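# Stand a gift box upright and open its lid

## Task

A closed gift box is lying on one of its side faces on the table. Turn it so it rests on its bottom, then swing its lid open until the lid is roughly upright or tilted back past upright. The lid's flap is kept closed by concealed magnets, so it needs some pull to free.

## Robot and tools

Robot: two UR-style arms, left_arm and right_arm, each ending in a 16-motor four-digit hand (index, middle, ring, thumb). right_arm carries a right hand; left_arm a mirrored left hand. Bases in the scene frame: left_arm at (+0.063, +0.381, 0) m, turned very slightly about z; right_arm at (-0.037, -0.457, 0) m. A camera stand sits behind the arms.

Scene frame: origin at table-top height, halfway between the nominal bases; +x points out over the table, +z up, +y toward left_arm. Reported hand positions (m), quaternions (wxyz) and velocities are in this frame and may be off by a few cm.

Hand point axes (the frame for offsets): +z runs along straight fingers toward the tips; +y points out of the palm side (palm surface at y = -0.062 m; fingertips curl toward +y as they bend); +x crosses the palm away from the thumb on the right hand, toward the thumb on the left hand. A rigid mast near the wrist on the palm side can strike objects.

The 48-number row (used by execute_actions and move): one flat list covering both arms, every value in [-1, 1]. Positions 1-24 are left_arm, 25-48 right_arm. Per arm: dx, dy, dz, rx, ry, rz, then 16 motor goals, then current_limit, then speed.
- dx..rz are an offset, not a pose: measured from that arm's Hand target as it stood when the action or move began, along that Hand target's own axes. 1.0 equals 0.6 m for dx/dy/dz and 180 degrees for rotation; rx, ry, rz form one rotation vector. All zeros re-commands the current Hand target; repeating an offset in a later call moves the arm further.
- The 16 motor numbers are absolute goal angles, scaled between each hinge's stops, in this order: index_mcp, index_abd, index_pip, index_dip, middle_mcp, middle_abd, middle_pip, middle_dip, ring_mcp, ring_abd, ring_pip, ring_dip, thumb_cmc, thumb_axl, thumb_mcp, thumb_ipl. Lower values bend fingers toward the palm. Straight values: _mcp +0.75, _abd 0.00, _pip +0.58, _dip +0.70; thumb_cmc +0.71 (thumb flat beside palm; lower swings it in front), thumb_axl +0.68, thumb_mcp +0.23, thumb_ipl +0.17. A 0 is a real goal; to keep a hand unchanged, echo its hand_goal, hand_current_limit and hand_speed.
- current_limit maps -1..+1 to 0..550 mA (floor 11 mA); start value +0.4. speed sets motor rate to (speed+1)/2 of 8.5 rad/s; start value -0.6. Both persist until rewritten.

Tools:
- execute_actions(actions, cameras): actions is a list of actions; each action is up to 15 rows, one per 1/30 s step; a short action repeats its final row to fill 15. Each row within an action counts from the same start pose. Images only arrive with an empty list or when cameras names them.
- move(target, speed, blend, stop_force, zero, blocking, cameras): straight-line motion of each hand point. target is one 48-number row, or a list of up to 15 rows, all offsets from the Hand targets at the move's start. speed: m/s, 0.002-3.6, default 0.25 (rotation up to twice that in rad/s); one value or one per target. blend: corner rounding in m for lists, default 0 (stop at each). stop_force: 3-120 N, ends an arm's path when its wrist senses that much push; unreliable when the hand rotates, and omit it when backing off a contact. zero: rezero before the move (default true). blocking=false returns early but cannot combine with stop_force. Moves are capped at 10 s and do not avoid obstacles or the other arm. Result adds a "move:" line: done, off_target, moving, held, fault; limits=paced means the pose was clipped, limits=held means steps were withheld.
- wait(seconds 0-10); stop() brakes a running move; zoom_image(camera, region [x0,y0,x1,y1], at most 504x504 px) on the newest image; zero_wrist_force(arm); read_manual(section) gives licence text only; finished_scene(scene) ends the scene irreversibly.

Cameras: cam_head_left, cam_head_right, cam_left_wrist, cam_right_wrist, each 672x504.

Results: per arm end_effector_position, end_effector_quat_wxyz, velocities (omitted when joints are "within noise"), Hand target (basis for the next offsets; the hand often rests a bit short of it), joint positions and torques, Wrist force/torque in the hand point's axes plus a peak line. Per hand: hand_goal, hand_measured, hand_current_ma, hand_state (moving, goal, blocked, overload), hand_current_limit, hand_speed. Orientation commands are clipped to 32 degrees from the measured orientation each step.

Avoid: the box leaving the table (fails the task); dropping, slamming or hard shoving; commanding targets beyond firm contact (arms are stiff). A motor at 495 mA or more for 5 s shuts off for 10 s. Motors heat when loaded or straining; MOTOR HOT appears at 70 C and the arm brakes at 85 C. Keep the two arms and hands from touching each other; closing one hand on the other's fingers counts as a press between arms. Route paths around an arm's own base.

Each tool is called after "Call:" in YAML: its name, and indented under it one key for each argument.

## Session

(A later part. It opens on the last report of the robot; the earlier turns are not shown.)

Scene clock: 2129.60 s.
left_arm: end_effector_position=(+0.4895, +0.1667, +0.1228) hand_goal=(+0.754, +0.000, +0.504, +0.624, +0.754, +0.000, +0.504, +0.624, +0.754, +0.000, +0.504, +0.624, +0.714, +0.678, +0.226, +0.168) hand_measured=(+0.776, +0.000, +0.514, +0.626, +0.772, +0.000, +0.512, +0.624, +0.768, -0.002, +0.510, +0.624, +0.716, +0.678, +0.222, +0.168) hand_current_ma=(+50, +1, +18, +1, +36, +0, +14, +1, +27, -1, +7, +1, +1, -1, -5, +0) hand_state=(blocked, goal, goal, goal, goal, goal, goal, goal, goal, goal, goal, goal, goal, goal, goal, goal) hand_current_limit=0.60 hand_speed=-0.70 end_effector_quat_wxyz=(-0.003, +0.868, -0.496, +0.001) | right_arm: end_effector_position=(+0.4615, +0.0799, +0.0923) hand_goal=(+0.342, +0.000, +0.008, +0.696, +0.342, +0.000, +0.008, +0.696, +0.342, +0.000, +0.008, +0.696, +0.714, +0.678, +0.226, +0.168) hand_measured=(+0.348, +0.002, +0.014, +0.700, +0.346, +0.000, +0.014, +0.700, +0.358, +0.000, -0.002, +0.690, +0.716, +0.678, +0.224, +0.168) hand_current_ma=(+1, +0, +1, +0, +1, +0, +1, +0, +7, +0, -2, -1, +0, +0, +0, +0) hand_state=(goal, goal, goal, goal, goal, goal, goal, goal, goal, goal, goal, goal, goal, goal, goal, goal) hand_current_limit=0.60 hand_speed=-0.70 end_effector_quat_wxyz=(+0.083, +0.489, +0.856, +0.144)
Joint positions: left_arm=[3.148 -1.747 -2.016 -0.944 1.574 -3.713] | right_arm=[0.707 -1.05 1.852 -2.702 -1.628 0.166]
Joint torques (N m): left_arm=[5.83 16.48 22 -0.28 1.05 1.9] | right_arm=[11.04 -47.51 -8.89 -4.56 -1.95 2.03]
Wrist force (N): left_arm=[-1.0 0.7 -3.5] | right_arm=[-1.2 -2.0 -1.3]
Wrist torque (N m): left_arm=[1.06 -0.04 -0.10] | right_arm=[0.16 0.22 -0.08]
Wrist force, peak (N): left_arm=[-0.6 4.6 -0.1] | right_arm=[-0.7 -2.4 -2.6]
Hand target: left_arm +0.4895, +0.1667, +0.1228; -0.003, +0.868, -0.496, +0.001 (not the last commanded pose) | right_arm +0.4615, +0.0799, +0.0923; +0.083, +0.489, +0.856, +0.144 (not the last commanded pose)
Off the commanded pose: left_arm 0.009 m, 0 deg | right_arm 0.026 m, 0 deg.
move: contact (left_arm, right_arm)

Call:
move:
  target:
    - [0,0.001,0,0,0,0,0.66,0,0.504,0.623,0.7,0,0.504,0.623,0.66,0,0.504,0.623,0.714,0.678,0.226,0.168,0.7,-0.9,0,0.0055,0.002,0,0,0,0.3,0,0.007,0.696,0.3,0,0.007,0.696,0.3,0,0.007,0.696,0.714,0.678,0.226,0.168,0.7,-0.9]
  speed: 0.01

Call:
move:
  target:
    - [0,0,0,0,0,0,0.66,0,0.504,0.623,0.98,0,-0.153,0.99,0.66,0,0.504,0.623,0.714,0.678,0.226,0.168,0.76,-0.95,0,0,0,0,0,0,0.3,0,0.007,0.696,0.3,0,0.007,0.696,0.3,0,0.007,0.696,0.714,0.678,0.226,0.168,0.76,-0.95]
  speed: 0.01
  cameras: ["cam_head_left","cam_left_wrist"]

Call:
zoom_image:
  camera: "cam_left_wrist"
  region: [80, 0, 560, 240]

Scene clock: 2155.60 s.
left_arm: end_effector_position=(+0.4890, +0.1665, +0.1228) hand_goal=(+0.660, +0.000, +0.504, +0.624, +0.700, +0.000, +0.504, +0.624, +0.660, +0.000, +0.504, +0.624, +0.714, +0.678, +0.226, +0.168) hand_measured=(+0.772, +0.000, +0.542, +0.630, +0.768, -0.002, +0.538, +0.630, +0.762, -0.002, +0.536, +0.630, +0.716, +0.678, +0.222, +0.168) hand_current_ma=(+426, +0, +96, +8, +222, -1, +80, +7, +378, -1, +72, +9, +1, -1, -5, +0) hand_state=(blocked, goal, blocked, goal, blocked, goal, blocked, goal, blocked, goal, blocked, goal, goal, goal, goal, goal) hand_current_limit=0.70 hand_speed=-0.90 end_effector_quat_wxyz=(-0.003, +0.868, -0.496, +0.001) | right_arm: end_effector_position=(+0.4645, +0.0817, +0.0923) hand_goal=(+0.300, +0.000, +0.008, +0.696, +0.300, +0.000, +0.008, +0.696, +0.300, +0.000, +0.008, +0.696, +0.714, +0.678, +0.226, +0.168) hand_measured=(+0.318, +0.002, +0.014, +0.700, +0.306, +0.002, +0.000, +0.690, +0.326, +0.002, -0.018, +0.680, +0.716, +0.678, +0.224, +0.168) hand_current_ma=(+8, +0, +1, +0, +1, +0, -1, -1, +16, +0, -15, -6, +0, +0, +0, +0) hand_state=(goal, goal, goal, goal, goal, goal, goal, goal, blocked, goal, blocked, goal, goal, goal, goal, goal) hand_current_limit=0.70 hand_speed=-0.90 end_effector_quat_wxyz=(+0.083, +0.489, +0.856, +0.144)
Joint positions: left_arm=[3.147 -1.746 -2.017 -0.944 1.574 -3.714] | right_arm=[0.706 -1.044 1.842 -2.698 -1.628 0.165]
Joint torques (N m): left_arm=[-13.43 25.63 2.58 -0.4 -1.18 -1.7] | right_arm=[-11.85 -36.65 -22.71 -3.76 0.63 -1.94]
Wrist force (N): left_arm=[-0.9 -9.9 -11.3] | right_arm=[-1.1 -8.5 -5.9]
Wrist torque (N m): left_arm=[2.28 -0.29 0.15] | right_arm=[0.37 0.44 -0.41]
Wrist force, peak (N): left_arm=[-0.9 -9.9 -11.3] | right_arm=[-1.2 -8.5 -6.2]
Hand target: left_arm +0.4890, +0.1664, +0.1228; -0.003, +0.868, -0.496, +0.001 | right_arm +0.4645, +0.0816, +0.0923; +0.083, +0.489, +0.856, +0.144
Off the commanded pose: left_arm 0.000 m, 0 deg | right_arm 0.000 m, 0 deg.
move: done

Scene clock: 2159.40 s.
left_arm: end_effector_position=(+0.4890, +0.1664, +0.1228) hand_goal=(+0.660, +0.000, +0.504, +0.624, +0.980, +0.000, -0.152, +0.990, +0.660, +0.000, +0.504, +0.624, +0.714, +0.678, +0.226, +0.168) hand_measured=(+0.772, +0.000, +0.544, +0.630, +0.998, -0.002, -0.036, +0.988, +0.762, -0.002, +0.536, +0.630, +0.716, +0.678, +0.222, +0.168) hand_current_ma=(+426, +0, +99, +8, +41, -2, +413, -3, +377, -1, +75, +9, +1, -1, -5, +0) hand_state=(blocked, goal, blocked, goal, goal, goal, blocked, goal, blocked, goal, blocked, goal, goal, goal, goal, goal) hand_current_limit=0.76 hand_speed=-0.95 end_effector_quat_wxyz=(-0.003, +0.868, -0.496, +0.001) | right_arm: end_effector_position=(+0.4645, +0.0816, +0.0923) hand_goal=(+0.300, +0.000, +0.008, +0.696, +0.300, +0.000, +0.008, +0.696, +0.300, +0.000, +0.008, +0.696, +0.714, +0.678, +0.226, +0.168) hand_measured=(+0.318, +0.002, +0.014, +0.700, +0.308, +0.004, +0.000, +0.690, +0.328, +0.004, -0.020, +0.680, +0.716, +0.678, +0.224, +0.168) hand_current_ma=(+8, +0, +1, +0, +2, +0, -1, -1, +19, +0, -15, -6, +0, +0, +0, +0) hand_state=(goal, goal, goal, goal, goal, goal, goal, goal, blocked, goal, blocked, goal, goal, goal, goal, goal) hand_current_limit=0.76 hand_speed=-0.95 end_effector_quat_wxyz=(+0.083, +0.489, +0.856, +0.144)
Joint positions: left_arm=[3.147 -1.746 -2.017 -0.944 1.574 -3.714] | right_arm=[0.706 -1.044 1.842 -2.698 -1.628 0.165]
Joint torques (N m): left_arm=[-7.87 15.1 11.29 -0.81 -3.55 1.53] | right_arm=[-10.88 -46.88 -13.26 -5.28 -0.98 1.63]
Wrist force (N): left_arm=[-0.7 -10.8 -6.0] | right_arm=[-1.4 -11.7 -6.8]
Wrist torque (N m): left_arm=[1.84 -0.08 0.08] | right_arm=[0.52 0.44 -0.59]
Wrist force, peak (N): left_arm=[-1.4 -9.8 -11.3] | right_arm=[-1.6 -11.8 -6.6]
Hand target: left_arm +0.4890, +0.1664, +0.1228; -0.003, +0.868, -0.496, +0.001 | right_arm +0.4645, +0.0816, +0.0923; +0.083, +0.489, +0.856, +0.144
Off the commanded pose: left_arm 0.000 m, 0 deg | right_arm 0.000 m, 0 deg.
move: done
Images, in order (width x height): cam_head_left 672x504, cam_left_wrist 672x504.

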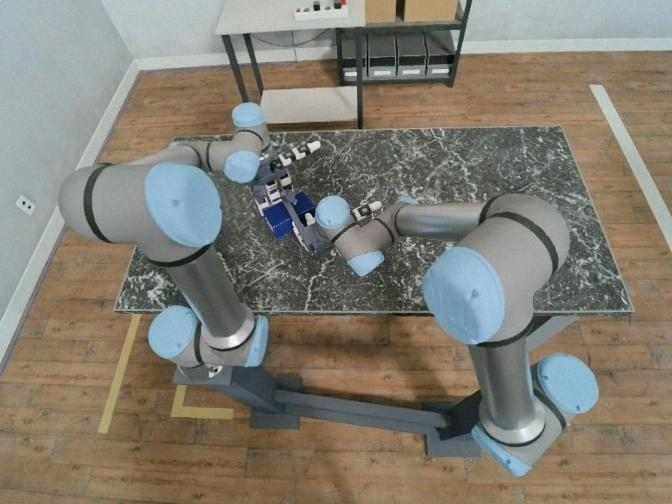

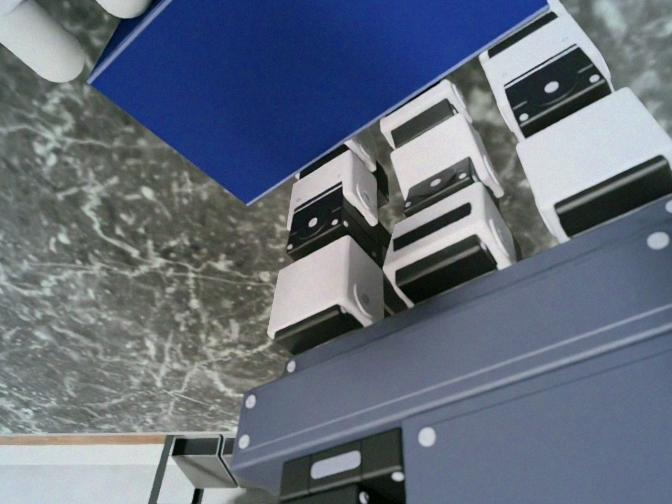

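Scaled by 1.050.

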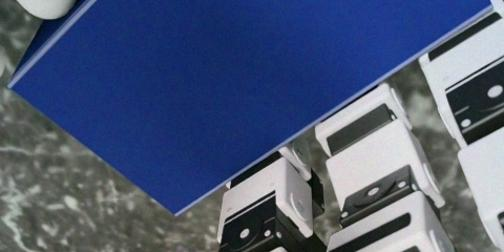

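Call:
execute_actions:
  actions: []

Call:
zoom_image:
  camera: "cam_left_wrist"
  region: [100, 200, 500, 500]

Scene clock: 2195.00 s.
left_arm: end_effector_position=(+0.4890, +0.1664, +0.1228) hand_goal=(+0.660, +0.000, +0.504, +0.624, +0.980, +0.000, -0.152, +0.990, +0.660, +0.000, +0.504, +0.624, +0.714, +0.678, +0.226, +0.168) hand_measured=(+0.772, +0.000, +0.544, +0.630, +0.998, -0.002, -0.036, +0.988, +0.762, -0.002, +0.536, +0.630, +0.716, +0.678, +0.222, +0.168) hand_current_ma=(+426, +0, +99, +8, +41, -2, +413, -3, +377, -1, +75, +9, +1, -1, -5, +0) hand_state=(blocked, goal, blocked, goal, goal, goal, blocked, goal, blocked, goal, blocked, goal, goal, goal, goal, goal) hand_current_limit=0.76 hand_speed=-0.95 end_effector_quat_wxyz=(-0.003, +0.868, -0.496, +0.001) | right_arm: end_effector_position=(+0.4645, +0.0816, +0.0923) hand_goal=(+0.300, +0.000, +0.008, +0.696, +0.300, +0.000, +0.008, +0.696, +0.300, +0.000, +0.008, +0.696, +0.714, +0.678, +0.226, +0.168) hand_measured=(+0.318, +0.002, +0.014, +0.700, +0.308, +0.004, +0.000, +0.690, +0.328, +0.004, -0.020, +0.680, +0.716, +0.678, +0.224, +0.168) hand_current_ma=(+8, +0, +1, +0, +2, +0, -1, -1, +19, +0, -15, -6, +0, +0, +0, +0) hand_state=(goal, goal, goal, goal, goal, goal, goal, goal, blocked, goal, blocked, goal, goal, goal, goal, goal) hand_current_limit=0.76 hand_speed=-0.95 end_effector_quat_wxyz=(+0.083, +0.489, +0.856, +0.144)
Joint positions: left_arm=[3.147 -1.746 -2.017 -0.944 1.574 -3.714] | right_arm=[0.706 -1.044 1.842 -2.698 -1.628 0.165]
Joint velocities: within noise
Joint torques (N m): left_arm=[-4.25 15.82 11.87 0.33 -3.49 1.32] | right_arm=[-9.16 -47.2 -24.54 -5.25 -1.78 1.67]
Motor temperatures (°C): left_arm=[29 29 29 40 34 37] | right_arm=[29 29 30 33 33 35]
Wrist force (N): left_arm=[-0.7 -10.6 -6.4] | right_arm=[-1.6 -11.8 -6.8]
Wrist torque (N m): left_arm=[1.91 -0.09 0.08] | right_arm=[0.51 0.47 -0.60]
Wrist force, peak (N): left_arm=[-1.1 -11.1 -6.5] | right_arm=[-1.4 -11.9 -7.2]
Hand target: left_arm +0.4890, +0.1664, +0.1228; -0.003, +0.868, -0.496, +0.001 | right_arm +0.4645, +0.0816, +0.0923; +0.083, +0.489, +0.856, +0.144
Off the commanded pose: left_arm 0.000 m, 0 deg | right_arm 0.000 m, 0 deg.

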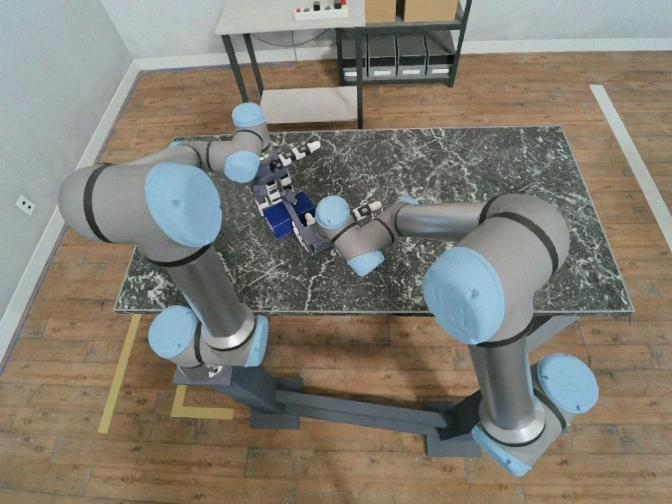

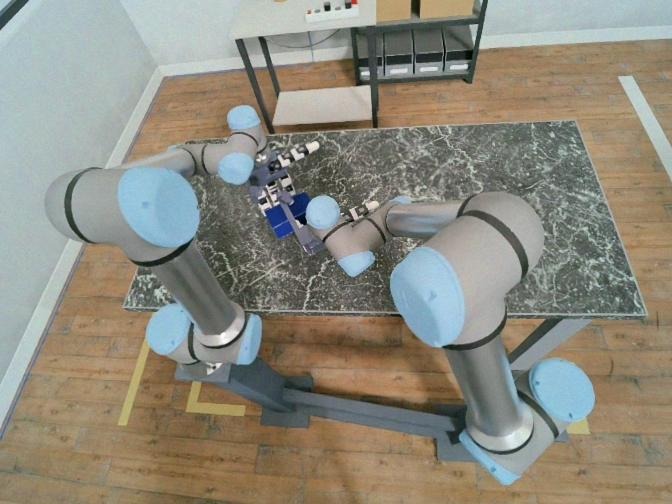

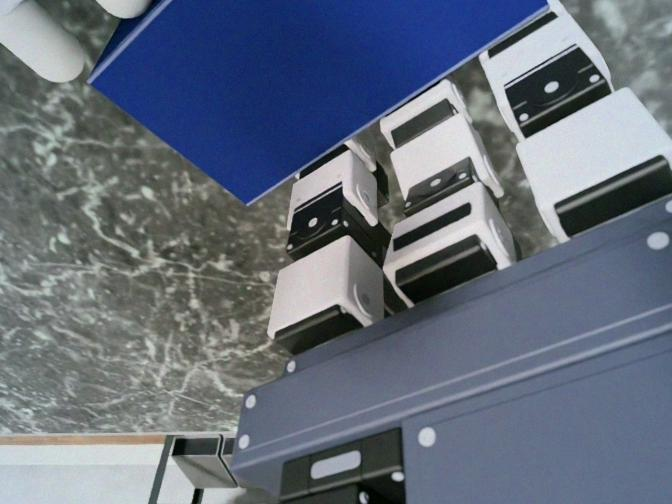

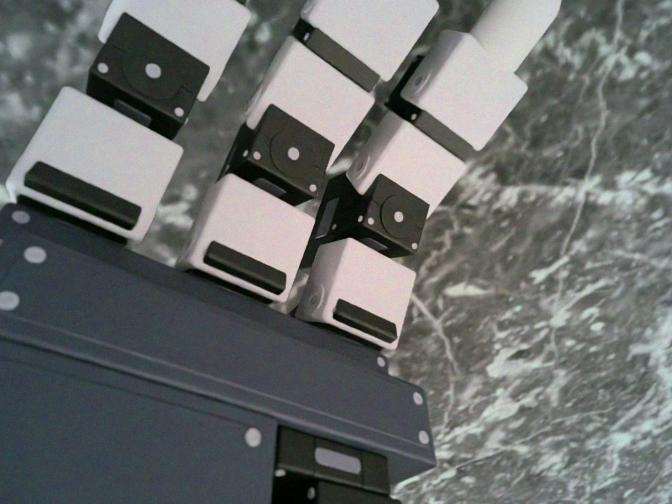

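Scaled by 1.260.

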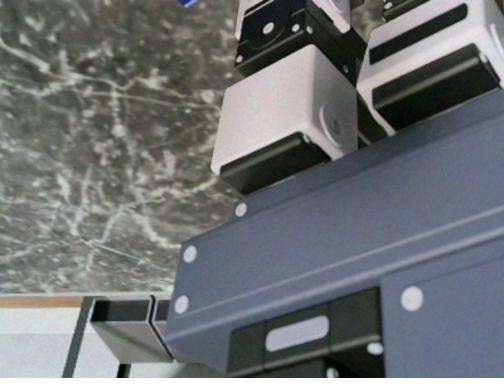

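Call:
move:
  target:
    - [0,-0.157,-0.0703,-0.139,0,0,0.75,0,0.577,0.696,0.89,0,0.255,0.681,0.75,0,0.577,0.696,0.714,0.678,0.226,0.168,0.76,-0.8,0,0,0,0,0,0,0.3,0,0.008,0.696,0.3,0,0.008,0.696,0.3,0,0.008,0.696,0.714,0.678,0.226,0.168,0.76,-0.95]
  speed: 0.1
  cameras: ["cam_left_wrist","cam_head_left"]

Call:
zoom_image:
  camera: "cam_head_left"
  region: [220, 120, 370, 260]

Scene clock: 2335.53 s.
left_arm: end_effector_position=(+0.5699, +0.2142, +0.1655) hand_goal=(+0.750, +0.000, +0.578, +0.696, +0.890, +0.000, +0.256, +0.682, +0.750, +0.000, +0.578, +0.696, +0.714, +0.678, +0.226, +0.168) hand_measured=(+0.752, +0.000, +0.576, +0.694, +0.892, -0.002, +0.254, +0.684, +0.750, -0.002, +0.576, +0.694, +0.716, +0.678, +0.222, +0.168) hand_current_ma=(+2, +0, -2, -3, +2, -3, -1, +3, +1, -1, -2, -3, +2, -1, -5, +0) hand_state=(goal, goal, goal, goal, goal, goal, goal, goal, goal, goal, goal, goal, goal, goal, goal, goal) hand_current_limit=0.76 hand_speed=-0.80 end_effector_quat_wxyz=(+0.186, +0.848, -0.484, -0.106) | right_arm: end_effector_position=(+0.4645, +0.0816, +0.0923) hand_goal=(+0.300, +0.000, +0.008, +0.696, +0.300, +0.000, +0.008, +0.696, +0.300, +0.000, +0.008, +0.696, +0.714, +0.678, +0.226, +0.168) hand_measured=(+0.318, +0.002, +0.014, +0.700, +0.310, +0.002, +0.008, +0.694, +0.326, +0.004, +0.010, +0.696, +0.716, +0.678, +0.224, +0.168) hand_current_ma=(+8, +0, +1, +0, +3, +0, +0, +0, +16, +0, +0, +0, +0, +0, +0, +0) hand_state=(goal, goal, goal, goal, goal, goal, goal, goal, blocked, goal, goal, goal, goal, goal, goal, goal) hand_current_limit=0.76 hand_speed=-0.95 end_effector_quat_wxyz=(+0.083, +0.489, +0.856, +0.144)
Joint positions: left_arm=[3.302 -2.026 -1.555 -1.529 1.401 -3.525] | right_arm=[0.706 -1.044 1.842 -2.698 -1.628 0.165]
Joint torques (N m): left_arm=[-8.21 42 20.02 1.18 1.38 -1.78] | right_arm=[-7.12 -46.81 -10.21 -2.17 -0.24 1.57]
Wrist force (N): left_arm=[0.4 3.8 0.0] | right_arm=[-1.1 1.2 -0.2]
Wrist torque (N m): left_arm=[0.66 -0.06 -0.02] | right_arm=[0.17 0.14 0.09]
Wrist force, peak (N): left_arm=[-0.6 -11.0 -6.6] | right_arm=[-1.7 -12.1 -6.8]
Hand target: left_arm +0.5699, +0.2142, +0.1655; +0.186, +0.848, -0.484, -0.106 | right_arm +0.4645, +0.0816, +0.0923; +0.083, +0.489, +0.856, +0.144
Off the commanded pose: left_arm 0.000 m, 0 deg | right_arm 0.000 m, 0 deg.
move: done
Images, in order (width x height): cam_head_left 672x504, cam_left_wrist 672x504.

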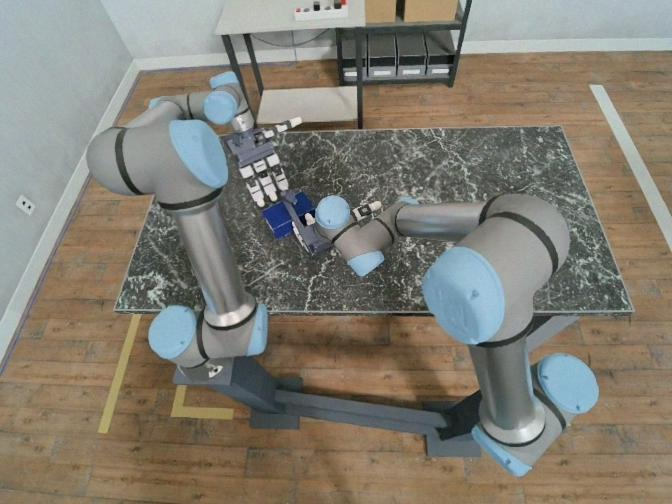

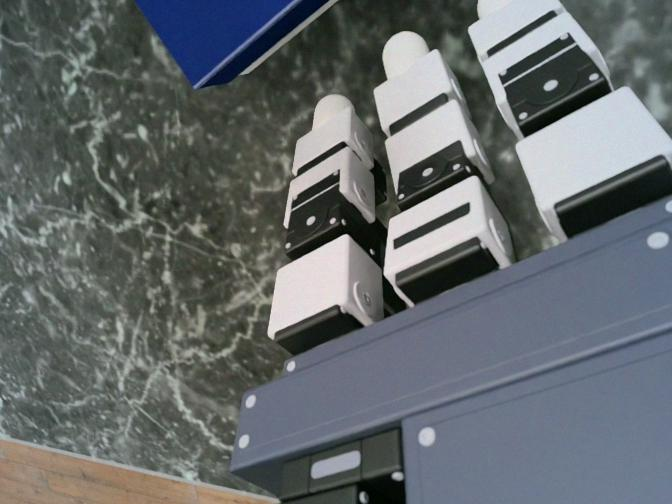

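Scaled by 3.360.

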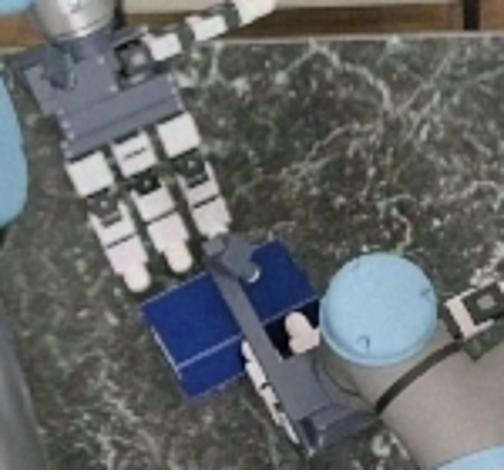

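Call:
move:
  target:
    - [0.033,0.0048,0.0372,0,0,0,0.75,0,0.577,0.696,0.89,0,0.255,0.681,0.75,0,0.577,0.696,0.714,0.678,0.226,0.168,0.76,-0.8,0,0,0,0,0,0,0.3,0,0.008,0.696,0.3,0,0.008,0.696,0.3,0,0.008,0.696,0.714,0.678,0.226,0.168,0.76,-0.95]
    - [0.033,0.0575,0.0618,0,0,0,0.75,0,0.577,0.696,0.89,0,0.255,0.681,0.75,0,0.577,0.696,0.714,0.678,0.226,0.168,0.76,-0.8,0,0,0,0,0,0,0.3,0,0.008,0.696,0.3,0,0.008,0.696,0.3,0,0.008,0.696,0.714,0.678,0.226,0.168,0.76,-0.95]
  speed: [0.06,0.015]
  stop_force: 4
  cameras: ["cam_left_wrist","cam_head_left"]

Call:
zoom_image:
  camera: "cam_head_left"
  region: [220, 120, 370, 260]

Scene clock: 2363.93 s.
left_arm: end_effector_position=(+0.5473, +0.1779, +0.1463) hand_goal=(+0.750, +0.000, +0.578, +0.696, +0.890, +0.000, +0.256, +0.682, +0.750, +0.000, +0.578, +0.696, +0.714, +0.678, +0.226, +0.168) hand_measured=(+0.752, +0.000, +0.576, +0.694, +0.914, -0.004, +0.256, +0.678, +0.750, -0.002, +0.576, +0.694, +0.716, +0.678, +0.222, +0.168) hand_current_ma=(+2, +0, -2, -3, +56, -3, +0, -6, +1, -1, -2, -3, +2, -1, -5, +0) hand_state=(goal, goal, goal, goal, blocked, goal, goal, goal, goal, goal, goal, goal, goal, goal, goal, goal) hand_current_limit=0.76 hand_speed=-0.80 end_effector_quat_wxyz=(+0.186, +0.848, -0.484, -0.106) | right_arm: end_effector_position=(+0.4645, +0.0816, +0.0923) hand_goal=(+0.300, +0.000, +0.008, +0.696, +0.300, +0.000, +0.008, +0.696, +0.300, +0.000, +0.008, +0.696, +0.714, +0.678, +0.226, +0.168) hand_measured=(+0.318, +0.002, +0.014, +0.700, +0.310, +0.002, +0.008, +0.694, +0.326, +0.004, +0.010, +0.696, +0.716, +0.678, +0.224, +0.168) hand_current_ma=(+8, +0, +1, +0, +3, +0, +0, +0, +16, +0, +0, +0, +0, +0, +0, +0) hand_state=(goal, goal, goal, goal, goal, goal, goal, goal, blocked, goal, goal, goal, goal, goal, goal, goal) hand_current_limit=0.76 hand_speed=-0.95 end_effector_quat_wxyz=(+0.083, +0.489, +0.856, +0.144)
Joint positions: left_arm=[3.247 -2.008 -1.64 -1.453 1.38 -3.576] | right_arm=[0.706 -1.044 1.842 -2.698 -1.628 0.165]
Joint torques (N m): left_arm=[6.22 28.12 16.85 -0.63 1.15 2.09] | right_arm=[-4.65 -46.94 -9.4 -2.17 0.97 1.72]
Wrist force (N): left_arm=[0.4 3.4 -3.8] | right_arm=[-0.7 -0.2 -0.6]
Wrist torque (N m): left_arm=[1.06 -0.16 -0.03] | right_arm=[0.16 0.13 0.04]
Wrist force, peak (N): left_arm=[0.0 2.2 -8.3] | right_arm=[-1.0 1.3 0.0]
Hand target: left_arm +0.5473, +0.1779, +0.1463; +0.186, +0.848, -0.484, -0.106 (not the last commanded pose) | right_arm +0.4645, +0.0816, +0.0923; +0.083, +0.489, +0.856, +0.144
Off the commanded pose: left_arm 0.009 m, 0 deg | right_arm 0.000 m, 0 deg.
move: contact (left_arm); path passed 1 of 2 targets
Images, in order (width x height): cam_head_left 672x504, cam_left_wrist 672x504.

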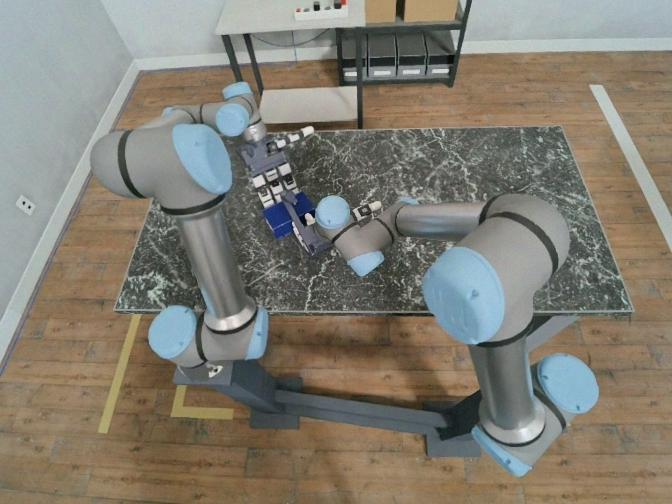

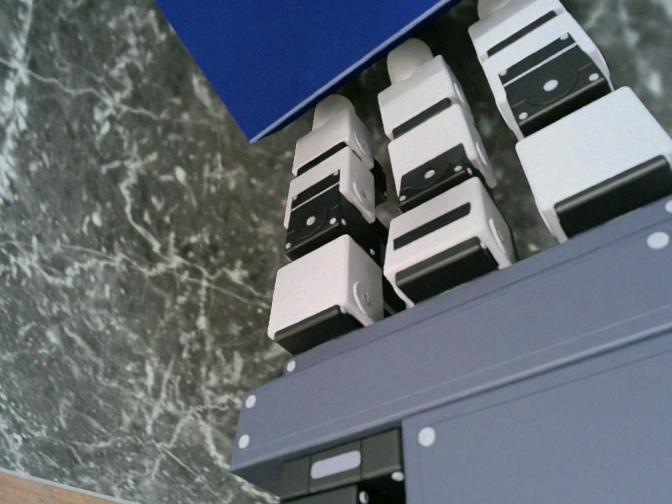

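Scaled by 3.360.

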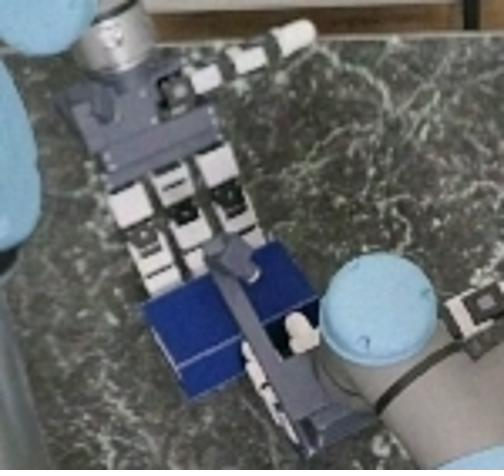

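Call:
move:
  target: [0,-0.005,-0.003,0,0,0,0.75,0,0.577,0.696,1,0,0.255,0.681,0.75,0,0.577,0.696,0.714,0.678,0.226,0.168,0.76,-0.8,0,0,0,0,0,0,0.3,0,0.008,0.696,0.3,0,0.008,0.696,0.3,0,0.008,0.696,0.714,0.678,0.226,0.168,0.76,-0.95]
  speed: 0.02

Call:
move:
  target: [0,0.02,0.011,0,0,0,0.75,0,0.577,0.696,1,0,0.255,0.681,0.75,0,0.577,0.696,0.714,0.678,0.226,0.168,0.76,-0.8,0,0,0,0,0,0,0.3,0,0.008,0.696,0.3,0,0.008,0.696,0.3,0,0.008,0.696,0.714,0.678,0.226,0.168,0.76,-0.95]
  speed: 0.01
  stop_force: 6
  cameras: ["cam_left_wrist"]

Scene clock: 2390.00 s.
left_arm: end_effector_position=(+0.5504, +0.1797, +0.1467) hand_goal=(+0.750, +0.000, +0.578, +0.696, +1.000, +0.000, +0.256, +0.682, +0.750, +0.000, +0.578, +0.696, +0.714, +0.678, +0.226, +0.168) hand_measured=(+0.752, +0.000, +0.576, +0.694, +0.998, -0.002, +0.256, +0.680, +0.750, -0.002, +0.576, +0.694, +0.716, +0.678, +0.222, +0.168) hand_current_ma=(+2, +0, -2, -3, -1, -3, +0, -2, +1, -1, -2, -3, +2, -1, -5, +0) hand_state=(goal, goal, goal, goal, goal, goal, goal, goal, goal, goal, goal, goal, goal, goal, goal, goal) hand_current_limit=0.76 hand_speed=-0.80 end_effector_quat_wxyz=(+0.186, +0.848, -0.484, -0.106) | right_arm: end_effector_position=(+0.4645, +0.0816, +0.0923) hand_goal=(+0.300, +0.000, +0.008, +0.696, +0.300, +0.000, +0.008, +0.696, +0.300, +0.000, +0.008, +0.696, +0.714, +0.678, +0.226, +0.168) hand_measured=(+0.318, +0.002, +0.014, +0.700, +0.310, +0.002, +0.008, +0.694, +0.326, +0.004, +0.010, +0.696, +0.716, +0.678, +0.224, +0.168) hand_current_ma=(+8, +0, +1, +0, +3, +0, +0, +0, +16, +0, +0, +0, +0, +0, +0, +0) hand_state=(goal, goal, goal, goal, goal, goal, goal, goal, blocked, goal, goal, goal, goal, goal, goal, goal) hand_current_limit=0.76 hand_speed=-0.95 end_effector_quat_wxyz=(+0.083, +0.489, +0.856, +0.144)
Joint positions: left_arm=[3.25 -2.014 -1.63 -1.457 1.381 -3.574] | right_arm=[0.706 -1.044 1.842 -2.698 -1.628 0.165]
Joint torques (N m): left_arm=[3.89 37.47 16.94 0.57 1.34 1.6] | right_arm=[-3.23 -47.07 -9.47 -2.21 0.92 1.58]
Wrist force (N): left_arm=[0.3 4.5 0.2] | right_arm=[-1.1 1.0 -0.1]
Wrist torque (N m): left_arm=[0.74 -0.02 -0.15] | right_arm=[0.13 0.13 0.09]
Wrist force, peak (N): left_arm=[0.2 3.4 -4.1] | right_arm=[-1.0 1.2 0.0]
Hand target: left_arm +0.5503, +0.1796, +0.1467; +0.186, +0.848, -0.484, -0.106 | right_arm +0.4645, +0.0816, +0.0923; +0.083, +0.489, +0.856, +0.144
Off the commanded pose: left_arm 0.000 m, 0 deg | right_arm 0.000 m, 0 deg.
move: done

Scene clock: 2391.87 s.
left_arm: end_effector_position=(+0.5431, +0.1754, +0.1461) hand_goal=(+0.750, +0.000, +0.578, +0.696, +1.000, +0.000, +0.256, +0.682, +0.750, +0.000, +0.578, +0.696, +0.714, +0.678, +0.226, +0.168) hand_measured=(+0.772, +0.000, +0.588, +0.694, +0.998, -0.002, +0.256, +0.680, +0.764, -0.002, +0.582, +0.694, +0.716, +0.678, +0.222, +0.168) hand_current_ma=(+48, +0, +15, -1, -1, -3, +0, -2, +30, -2, +6, -2, +2, -1, -5, +0) hand_state=(blocked, goal, goal, goal, goal, goal, goal, goal, goal, goal, goal, goal, goal, goal, goal, goal) hand_current_limit=0.76 hand_speed=-0.80 end_effector_quat_wxyz=(+0.186, +0.848, -0.484, -0.106) | right_arm: end_effector_position=(+0.4645, +0.0816, +0.0923) hand_goal=(+0.300, +0.000, +0.008, +0.696, +0.300, +0.000, +0.008, +0.696, +0.300, +0.000, +0.008, +0.696, +0.714, +0.678, +0.226, +0.168) hand_measured=(+0.318, +0.002, +0.014, +0.700, +0.310, +0.002, +0.008, +0.694, +0.326, +0.000, +0.010, +0.696, +0.716, +0.678, +0.224, +0.168) hand_current_ma=(+8, +0, +1, +0, +3, +0, +0, +0, +16, +0, +0, +0, +0, +0, +0, +0) hand_state=(goal, goal, goal, goal, goal, goal, goal, goal, blocked, goal, goal, goal, goal, goal, goal, goal) hand_current_limit=0.76 hand_speed=-0.95 end_effector_quat_wxyz=(+0.083, +0.489, +0.856, +0.144)
Joint positions: left_arm=[3.244 -2.001 -1.652 -1.447 1.378 -3.58] | right_arm=[0.706 -1.044 1.842 -2.698 -1.628 0.165]
Joint torques (N m): left_arm=[6.67 27.88 22.45 -0.51 1.04 2.04] | right_arm=[-2.25 -47.5 -10.38 -2.2 0.98 1.57]
Wrist force (N): left_arm=[0.3 3.1 -4.0] | right_arm=[-0.8 0.0 -0.5]
Wrist torque (N m): left_arm=[1.07 -0.10 -0.02] | right_arm=[0.14 0.16 0.04]
Wrist force, peak (N): left_arm=[0.2 2.3 -8.4] | right_arm=[-0.9 1.3 0.2]
Hand target: left_arm +0.5431, +0.1754, +0.1461; +0.186, +0.848, -0.484, -0.106 (not the last commanded pose) | right_arm +0.4645, +0.0816, +0.0923; +0.083, +0.489, +0.856, +0.144
Off the commanded pose: left_arm 0.005 m, 0 deg | right_arm 0.000 m, 0 deg.
move: contact (left_arm)
Images, in order (width x height): cam_left_wrist 672x504.

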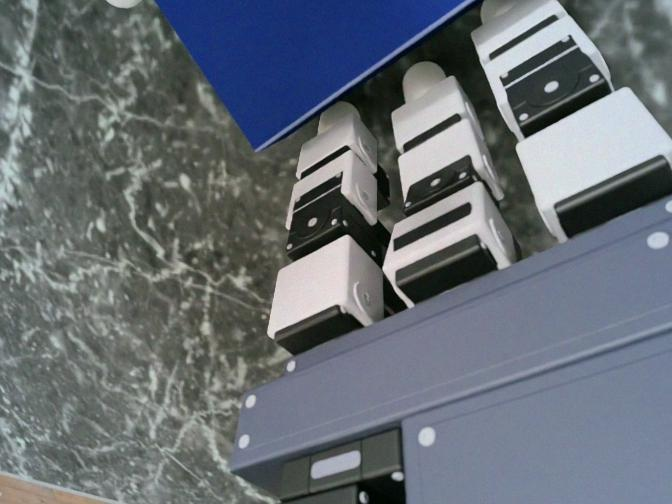

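Call:
move:
  target:
    - [0,0,0,0,0,0,0.56,0,0.46,0.62,1,0,0.255,0.681,0.56,0,0.46,0.62,0.714,0.678,0.226,0.168,0.76,-0.9,0,0,0,0,0,0,0.3,0,0.008,0.696,0.3,0,0.008,0.696,0.3,0,0.008,0.696,0.714,0.678,0.226,0.168,0.76,-0.95]
    - [0,0,0,0,0,0,0.56,0,0.46,0.62,1,0,-0.1,0.7,0.56,0,0.46,0.62,0.714,0.678,0.226,0.168,0.76,-0.95,0,0,0,0,0,0,0.3,0,0.008,0.696,0.3,0,0.008,0.696,0.3,0,0.008,0.696,0.714,0.678,0.226,0.168,0.76,-0.95]
  cameras: ["cam_left_wrist","cam_head_left"]

Call:
zoom_image:
  camera: "cam_left_wrist"
  region: [150, 0, 550, 250]

Scene clock: 2406.80 s.
left_arm: end_effector_position=(+0.5431, +0.1754, +0.1461) hand_goal=(+0.560, +0.000, +0.460, +0.620, +1.000, +0.000, -0.100, +0.700, +0.560, +0.000, +0.460, +0.620, +0.714, +0.678, +0.226, +0.168) hand_measured=(+0.766, +0.000, +0.542, +0.660, +1.000, -0.002, +0.062, +0.728, +0.762, -0.002, +0.530, +0.660, +0.716, +0.678, +0.222, +0.168) hand_current_ma=(+484, +0, +258, +102, +0, -2, +484, +62, +484, -2, +214, +99, +2, -1, -5, +0) hand_state=(blocked, goal, blocked, blocked, goal, goal, blocked, blocked, blocked, goal, blocked, blocked, goal, goal, goal, goal) hand_current_limit=0.76 hand_speed=-0.95 end_effector_quat_wxyz=(+0.186, +0.848, -0.484, -0.106) | right_arm: end_effector_position=(+0.4645, +0.0816, +0.0923) hand_goal=(+0.300, +0.000, +0.008, +0.696, +0.300, +0.000, +0.008, +0.696, +0.300, +0.000, +0.008, +0.696, +0.714, +0.678, +0.226, +0.168) hand_measured=(+0.318, +0.002, +0.014, +0.700, +0.304, +0.004, +0.002, +0.692, +0.270, +0.002, -0.032, +0.672, +0.716, +0.678, +0.224, +0.168) hand_current_ma=(+8, +0, +1, +0, +0, +0, -1, +0, -19, +0, -32, -12, +0, +0, +0, +0) hand_state=(goal, goal, goal, goal, goal, goal, goal, goal, blocked, goal, blocked, blocked, goal, goal, goal, goal) hand_current_limit=0.76 hand_speed=-0.95 end_effector_quat_wxyz=(+0.083, +0.489, +0.856, +0.144)
Joint positions: left_arm=[3.244 -2.001 -1.652 -1.447 1.378 -3.58] | right_arm=[0.706 -1.044 1.842 -2.698 -1.628 0.165]
Joint torques (N m): left_arm=[-1.68 42.07 20.74 0.23 -2.88 1.92] | right_arm=[0.04 -44.6 -10.6 -2.07 0.83 1.56]
Wrist force (N): left_arm=[0.0 -5.3 0.8] | right_arm=[-1.2 -5.0 -5.5]
Wrist torque (N m): left_arm=[1.45 -0.12 0.17] | right_arm=[0.16 0.35 -0.16]
Wrist force, peak (N): left_arm=[-0.4 -5.5 0.7] | right_arm=[-1.6 -4.9 -5.6]
Hand target: left_arm +0.5431, +0.1754, +0.1461; +0.186, +0.848, -0.484, -0.106 | right_arm +0.4645, +0.0816, +0.0923; +0.083, +0.489, +0.856, +0.144
Off the commanded pose: left_arm 0.000 m, 0 deg | right_arm 0.000 m, 0 deg.
move: done
Images, in order (width x height): cam_head_left 672x504, cam_left_wrist 672x504.

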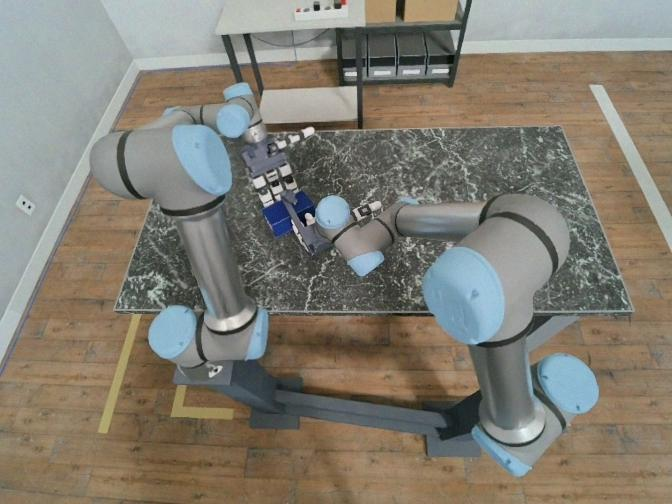

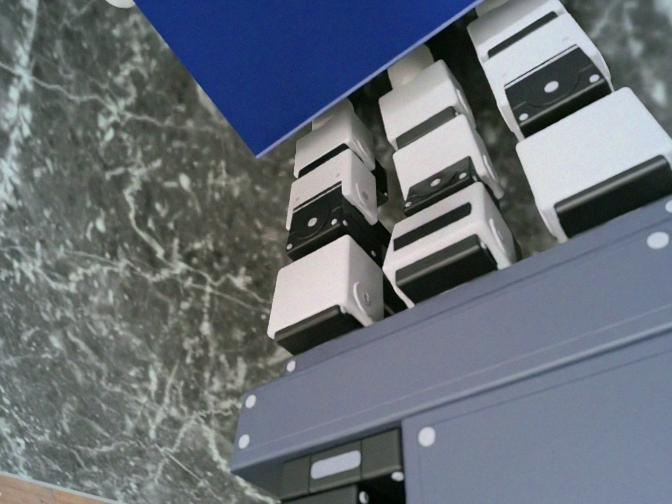

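Scaled by 1.260.

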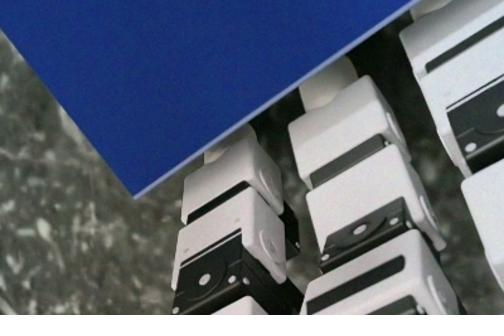

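Call:
move:
  target:
    - [0,-0.055,-0.032,0,0,0,0.753,0,0.504,0.551,0.753,0,0.504,0.551,0.753,0,0.504,0.551,0.714,0.678,0.226,0.168,0.76,-0.5,0,0,0,0,0,0,0.3,0,0.008,0.696,0.3,0,0.008,0.696,0.3,0,0.008,0.696,0.714,0.678,0.226,0.168,0.76,-0.95]
    - [0,-0.146,-0.094,-0.139,0,0,0.753,0,0.504,0.551,0.753,0,0.504,0.551,0.753,0,0.504,0.551,0.714,0.678,0.226,0.168,0.76,-0.5,0,0,0,0,0,0,0.3,0,0.008,0.696,0.3,0,0.008,0.696,0.3,0,0.008,0.696,0.714,0.678,0.226,0.168,0.76,-0.95]
  speed: 0.1
  blend: [0.01,0]
  cameras: ["cam_left_wrist","cam_head_left"]

Call:
zoom_image:
  camera: "cam_head_left"
  region: [220, 120, 370, 260]

Call:
zoom_image:
  camera: "cam_left_wrist"
  region: [100, 0, 500, 250]

Scene clock: 2471.27 s.
left_arm: end_effector_position=(+0.6320, +0.2278, +0.1607) hand_goal=(+0.754, +0.000, +0.504, +0.552, +0.754, +0.000, +0.504, +0.552, +0.754, +0.000, +0.504, +0.552, +0.714, +0.678, +0.226, +0.168) hand_measured=(+0.764, +0.000, +0.510, +0.556, +0.762, -0.002, +0.504, +0.556, +0.764, -0.002, +0.508, +0.556, +0.720, +0.678, +0.222, +0.168) hand_current_ma=(+17, +0, +8, +4, +15, -1, -1, +3, +16, -2, +6, +4, +7, -1, -5, +0) hand_state=(goal, goal, goal, goal, goal, goal, goal, goal, goal, goal, goal, goal, goal, goal, goal, goal) hand_current_limit=0.76 hand_speed=-0.50 end_effector_quat_wxyz=(+0.365, +0.788, -0.450, -0.208) | right_arm: end_effector_position=(+0.4645, +0.0816, +0.0923) hand_goal=(+0.300, +0.000, +0.008, +0.696, +0.300, +0.000, +0.008, +0.696, +0.300, +0.000, +0.008, +0.696, +0.714, +0.678, +0.226, +0.168) hand_measured=(+0.318, +0.002, +0.014, +0.700, +0.304, +0.002, +0.008, +0.694, +0.308, +0.000, +0.008, +0.694, +0.716, +0.678, +0.224, +0.168) hand_current_ma=(+8, +0, +1, +0, +1, +0, +0, +0, +2, +0, +0, +0, +0, +0, +0, +0) hand_state=(goal, goal, goal, goal, goal, goal, goal, goal, goal, goal, goal, goal, goal, goal, goal, goal) hand_current_limit=0.76 hand_speed=-0.95 end_effector_quat_wxyz=(+0.083, +0.489, +0.856, +0.144)
Joint positions: left_arm=[3.342 -2.386 -1.11 -2.048 1.285 -3.393] | right_arm=[0.706 -1.044 1.842 -2.698 -1.628 0.165]
Joint torques (N m): left_arm=[-9.39 53.62 17.97 0.69 1.3 -1.59] | right_arm=[2.96 -40.31 -9.9 -2.45 0.81 1.56]
Wrist force (N): left_arm=[0.6 4.5 0.2] | right_arm=[-0.7 1.2 -0.3]
Wrist torque (N m): left_arm=[0.81 -0.04 -0.03] | right_arm=[0.14 0.10 0.14]
Wrist force, peak (N): left_arm=[-0.6 -5.8 0.6] | right_arm=[-1.6 -5.4 -5.9]
Hand target: left_arm +0.6319, +0.2278, +0.1608; +0.365, +0.788, -0.450, -0.208 | right_arm +0.4645, +0.0816, +0.0923; +0.083, +0.489, +0.856, +0.144
Off the commanded pose: left_arm 0.000 m, 0 deg | right_arm 0.000 m, 0 deg.
move: done
Images, in order (width x height): cam_head_left 672x504, cam_left_wrist 672x504.

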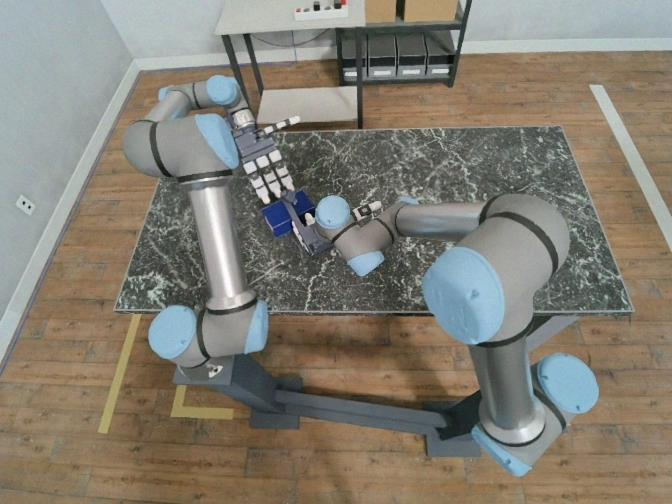

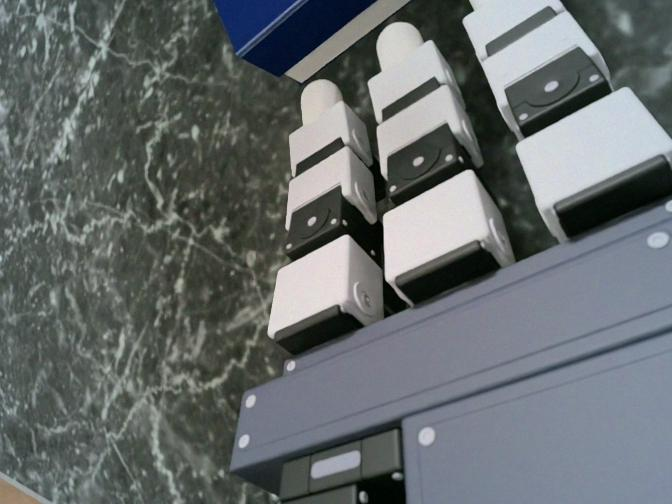

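Scaled by 3.360.

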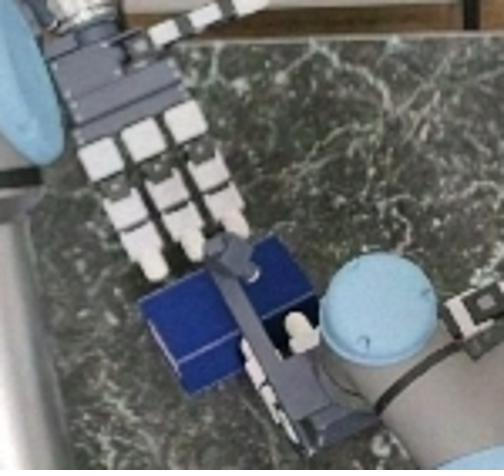

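Scaled by 1.260.

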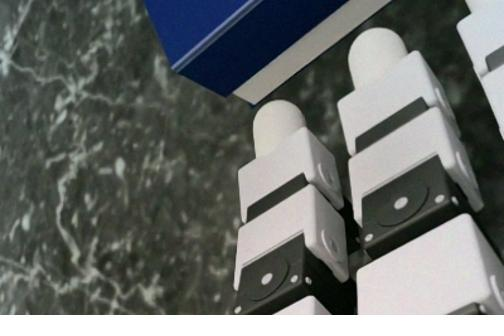

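Call:
move:
  target:
    - [0,-0.019,0.0377,0,0,0,0.753,0,0.504,0.551,0.753,0,0.504,0.551,0.753,0,0.504,0.551,0.714,0.678,0.226,0.168,0.76,-0.5,0,0,0,0,0,0,0.3,0,0.008,0.696,0.3,0,0.008,0.696,0.3,0,0.008,0.696,0.714,0.678,0.226,0.168,0.76,-0.95]
    - [0,0.024,0.0887,0,0,0,0.753,0,0.504,0.551,0.753,0,0.504,0.551,0.753,0,0.504,0.551,0.714,0.678,0.226,0.168,0.76,-0.5,0,0,0,0,0,0,0.3,0,0.008,0.696,0.3,0,0.008,0.696,0.3,0,0.008,0.696,0.714,0.678,0.226,0.168,0.76,-0.95]
  speed: [0.06,0.015]
  stop_force: 6
  cameras: ["cam_left_wrist"]

Call:
zoom_image:
  camera: "cam_left_wrist"
  region: [150, 0, 550, 250]

Scene clock: 2492.57 s.
left_arm: end_effector_position=(+0.6013, +0.2097, +0.1374) hand_goal=(+0.754, +0.000, +0.504, +0.552, +0.754, +0.000, +0.504, +0.552, +0.754, +0.000, +0.504, +0.552, +0.714, +0.678, +0.226, +0.168) hand_measured=(+0.766, +0.000, +0.510, +0.552, +0.766, -0.002, +0.504, +0.548, +0.764, -0.002, +0.508, +0.556, +0.720, +0.678, +0.222, +0.168) hand_current_ma=(+21, +0, +8, +1, +22, -2, +0, -5, +16, -2, +6, +4, +8, -1, -5, +0) hand_state=(goal, goal, goal, goal, goal, goal, goal, goal, goal, goal, goal, goal, goal, goal, goal, goal) hand_current_limit=0.76 hand_speed=-0.50 end_effector_quat_wxyz=(+0.365, +0.788, -0.450, -0.208) | right_arm: end_effector_position=(+0.4645, +0.0816, +0.0923) hand_goal=(+0.300, +0.000, +0.008, +0.696, +0.300, +0.000, +0.008, +0.696, +0.300, +0.000, +0.008, +0.696, +0.714, +0.678, +0.226, +0.168) hand_measured=(+0.318, +0.002, +0.014, +0.700, +0.304, +0.002, +0.004, +0.692, +0.310, +0.000, +0.000, +0.692, +0.716, +0.678, +0.224, +0.168) hand_current_ma=(+8, +0, +1, +0, +0, +0, -1, +0, +2, +0, -1, -1, +0, +0, +0, +0) hand_state=(goal, goal, goal, goal, goal, goal, goal, goal, goal, goal, goal, goal, goal, goal, goal, goal) hand_current_limit=0.76 hand_speed=-0.95 end_effector_quat_wxyz=(+0.083, +0.489, +0.856, +0.144)
Joint positions: left_arm=[3.323 -2.338 -1.264 -1.938 1.272 -3.406] | right_arm=[0.706 -1.044 1.842 -2.698 -1.628 0.165]
Joint torques (N m): left_arm=[6.01 41.67 13.45 1.31 1.33 2.12] | right_arm=[5.78 -33.97 -10.45 -3.14 0.63 1.51]
Wrist force (N): left_arm=[0.6 4.5 -1.4] | right_arm=[-1.0 -1.3 -1.9]
Wrist torque (N m): left_arm=[0.99 -0.09 0.00] | right_arm=[0.14 0.23 -0.03]
Wrist force, peak (N): left_arm=[0.8 2.1 -9.8] | right_arm=[-0.3 -4.1 -3.6]
Hand target: left_arm +0.6013, +0.2097, +0.1374; +0.365, +0.788, -0.450, -0.208 (not the last commanded pose) | right_arm +0.4645, +0.0816, +0.0923; +0.083, +0.489, +0.856, +0.144
Off the commanded pose: left_arm 0.014 m, 0 deg | right_arm 0.000 m, 0 deg.
move: contact (left_arm); path passed 1 of 2 targets
Images, in order (width x height): cam_left_wrist 672x504.

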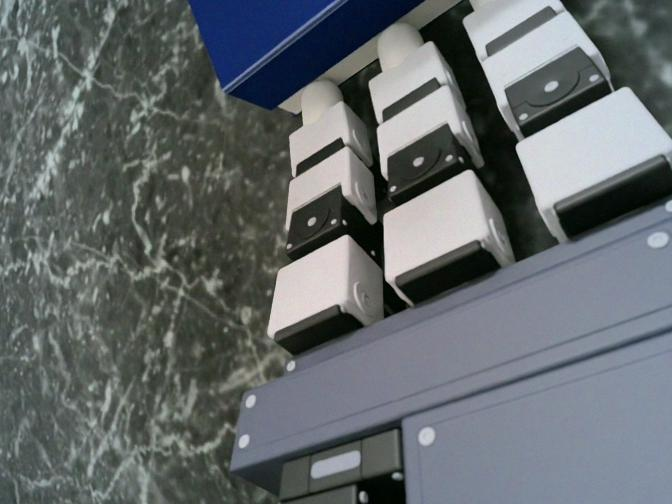

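Scaled by 1.260.

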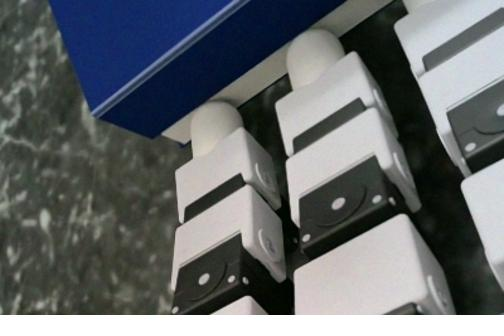

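Call:
move:
  target: [0,0,0,0,0,0,0.753,0,0.504,0.551,0.753,0,0.504,0.551,0.753,0,0.504,0.551,0.714,0.678,0.226,0.168,0.76,-0.9,0,0.0125,0.0046,0,0,0,0.3,0,0.008,0.696,0.3,0,0.008,0.696,0.3,0,0.008,0.696,0.714,0.678,0.226,0.168,0.76,-0.95]
  speed: 0.01
  stop_force: 15

Scene clock: 2505.47 s.
left_arm: end_effector_position=(+0.6013, +0.2097, +0.1374) hand_goal=(+0.754, +0.000, +0.504, +0.552, +0.754, +0.000, +0.504, +0.552, +0.754, +0.000, +0.504, +0.552, +0.714, +0.678, +0.226, +0.168) hand_measured=(+0.778, +0.000, +0.504, +0.538, +0.780, -0.002, +0.498, +0.530, +0.772, -0.002, +0.508, +0.546, +0.720, +0.678, +0.222, +0.168) hand_current_ma=(+57, +0, +0, -27, +64, -2, -7, -46, +39, -2, +4, -7, +8, -1, -5, +0) hand_state=(blocked, goal, goal, goal, blocked, goal, goal, blocked, goal, goal, goal, goal, goal, goal, goal, goal) hand_current_limit=0.76 hand_speed=-0.90 end_effector_quat_wxyz=(+0.365, +0.788, -0.450, -0.208) | right_arm: end_effector_position=(+0.4714, +0.0857, +0.0921) hand_goal=(+0.300, +0.000, +0.008, +0.696, +0.300, +0.000, +0.008, +0.696, +0.300, +0.000, +0.008, +0.696, +0.714, +0.678, +0.226, +0.168) hand_measured=(+0.318, +0.002, +0.014, +0.700, +0.264, +0.004, -0.038, +0.664, +0.274, +0.000, -0.048, +0.664, +0.716, +0.678, +0.224, +0.168) hand_current_ma=(+8, +0, +1, +0, -27, +0, -40, -21, -16, +0, -57, -22, +0, +0, +0, +0) hand_state=(goal, goal, goal, goal, blocked, goal, blocked, blocked, blocked, goal, blocked, blocked, goal, goal, goal, goal) hand_current_limit=0.76 hand_speed=-0.95 end_effector_quat_wxyz=(+0.083, +0.489, +0.856, +0.144)
Joint positions: left_arm=[3.323 -2.338 -1.264 -1.938 1.272 -3.406] | right_arm=[0.704 -1.031 1.819 -2.688 -1.627 0.163]
Joint torques (N m): left_arm=[-17.33 41.33 2.15 -4.62 -0.02 1.87] | right_arm=[-5.38 -44.96 -11.33 -4.73 0.35 -0.29]
Wrist force (N): left_arm=[0.1 -2.9 -24.3] | right_arm=[-1.1 -10.2 -10.4]
Wrist torque (N m): left_arm=[2.85 -0.33 0.08] | right_arm=[0.28 0.60 -0.47]
Wrist force, peak (N): left_arm=[-0.4 -3.7 -30.0] | right_arm=[-1.5 -12.4 -10.9]
Hand target: left_arm +0.6013, +0.2097, +0.1374; +0.365, +0.788, -0.450, -0.208 | right_arm +0.4714, +0.0857, +0.0921; +0.083, +0.489, +0.856, +0.144
Off the commanded pose: left_arm 0.000 m, 0 deg | right_arm 0.000 m, 0 deg.
move: done

Call:
move:
  target: [0,0.0153,-0.0129,0,0,0,0.6,0,0.45,0.551,0.6,0,0.45,0.551,0.6,0,0.45,0.551,0.714,0.678,0.226,0.168,0.76,-0.9,0,0,0,0,0,0,0.3,0,0.008,0.696,0.3,0,0.008,0.696,0.3,0,0.008,0.696,0.714,0.678,0.226,0.168,0.76,-0.95]
  speed: 0.01
  cameras: ["cam_left_wrist","cam_head_left"]

Call:
zoom_image:
  camera: "cam_left_wrist"
  region: [150, 0, 550, 250]

Call:
zoom_image:
  camera: "cam_head_left"
  region: [220, 120, 370, 260]

Scene clock: 2518.93 s.
left_arm: end_effector_position=(+0.6013, +0.2097, +0.1495) hand_goal=(+0.600, +0.000, +0.450, +0.552, +0.600, +0.000, +0.450, +0.552, +0.600, +0.000, +0.450, +0.552, +0.714, +0.678, +0.226, +0.168) hand_measured=(+0.778, -0.008, +0.526, +0.588, +0.780, -0.008, +0.512, +0.572, +0.772, -0.008, +0.508, +0.582, +0.720, +0.678, +0.222, +0.168) hand_current_ma=(+484, -9, +234, +89, +484, -11, +180, +41, +484, -11, +167, +70, +8, -1, -5, +0) hand_state=(blocked, goal, blocked, blocked, blocked, goal, blocked, blocked, blocked, goal, blocked, blocked, goal, goal, goal, goal) hand_current_limit=0.76 hand_speed=-0.90 end_effector_quat_wxyz=(+0.365, +0.788, -0.450, -0.208) | right_arm: end_effector_position=(+0.4714, +0.0857, +0.0921) hand_goal=(+0.300, +0.000, +0.008, +0.696, +0.300, +0.000, +0.008, +0.696, +0.300, +0.000, +0.008, +0.696, +0.714, +0.678, +0.226, +0.168) hand_measured=(+0.318, +0.002, +0.014, +0.700, +0.260, +0.014, -0.038, +0.664, +0.270, +0.012, -0.058, +0.656, +0.716, +0.678, +0.224, +0.168) hand_current_ma=(+8, +0, +1, +0, -36, +3, -40, -22, -21, +2, -79, -31, +0, +0, +0, +0) hand_state=(goal, goal, goal, goal, blocked, goal, blocked, blocked, blocked, goal, blocked, blocked, goal, goal, goal, goal) hand_current_limit=0.76 hand_speed=-0.95 end_effector_quat_wxyz=(+0.083, +0.489, +0.856, +0.144)
Joint positions: left_arm=[3.323 -2.325 -1.253 -1.962 1.272 -3.406] | right_arm=[0.704 -1.031 1.819 -2.688 -1.627 0.163]
Joint torques (N m): left_arm=[1.49 49.39 15.26 -4.43 -2.74 0.73] | right_arm=[6.99 -41.61 -11.71 -2.59 -1.93 1.71]
Wrist force (N): left_arm=[-1.1 -12.0 -6.9] | right_arm=[-2.9 -10.8 -10.7]
Wrist torque (N m): left_arm=[2.75 -0.47 0.28] | right_arm=[0.20 0.62 -0.54]
Wrist force, peak (N): left_arm=[0.2 -2.9 -24.6] | right_arm=[-3.3 -11.1 -10.9]
Hand target: left_arm +0.6013, +0.2097, +0.1494; +0.365, +0.788, -0.450, -0.208 | right_arm +0.4714, +0.0857, +0.0921; +0.083, +0.489, +0.856, +0.144
Off the commanded pose: left_arm 0.000 m, 0 deg | right_arm 0.000 m, 0 deg.
move: done
Images, in order (width x height): cam_head_left 672x504, cam_left_wrist 672x504.

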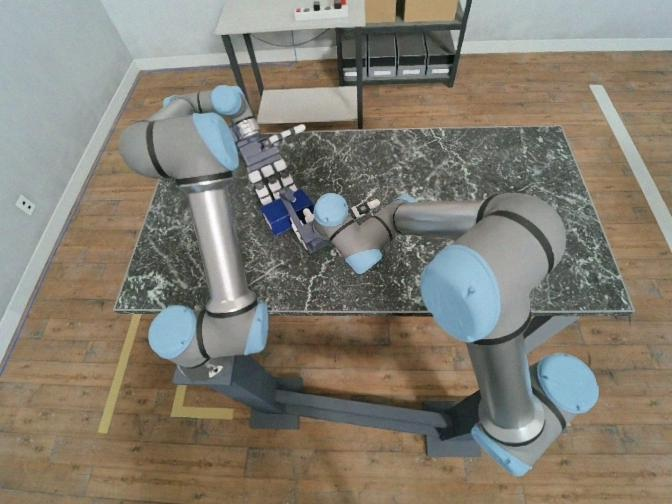

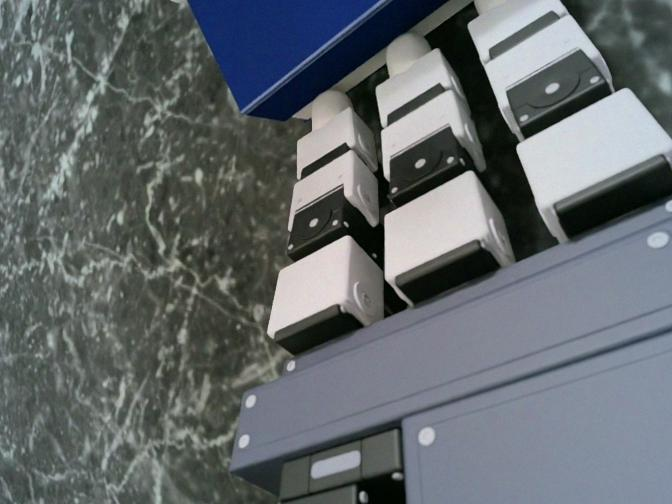

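Scaled by 1.260.

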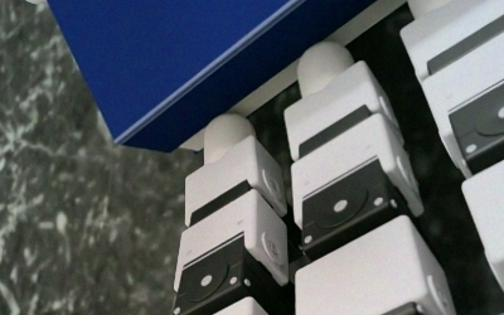

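Scaled by 3.360.

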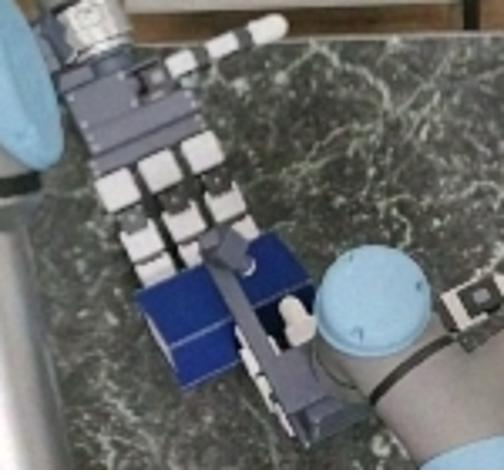

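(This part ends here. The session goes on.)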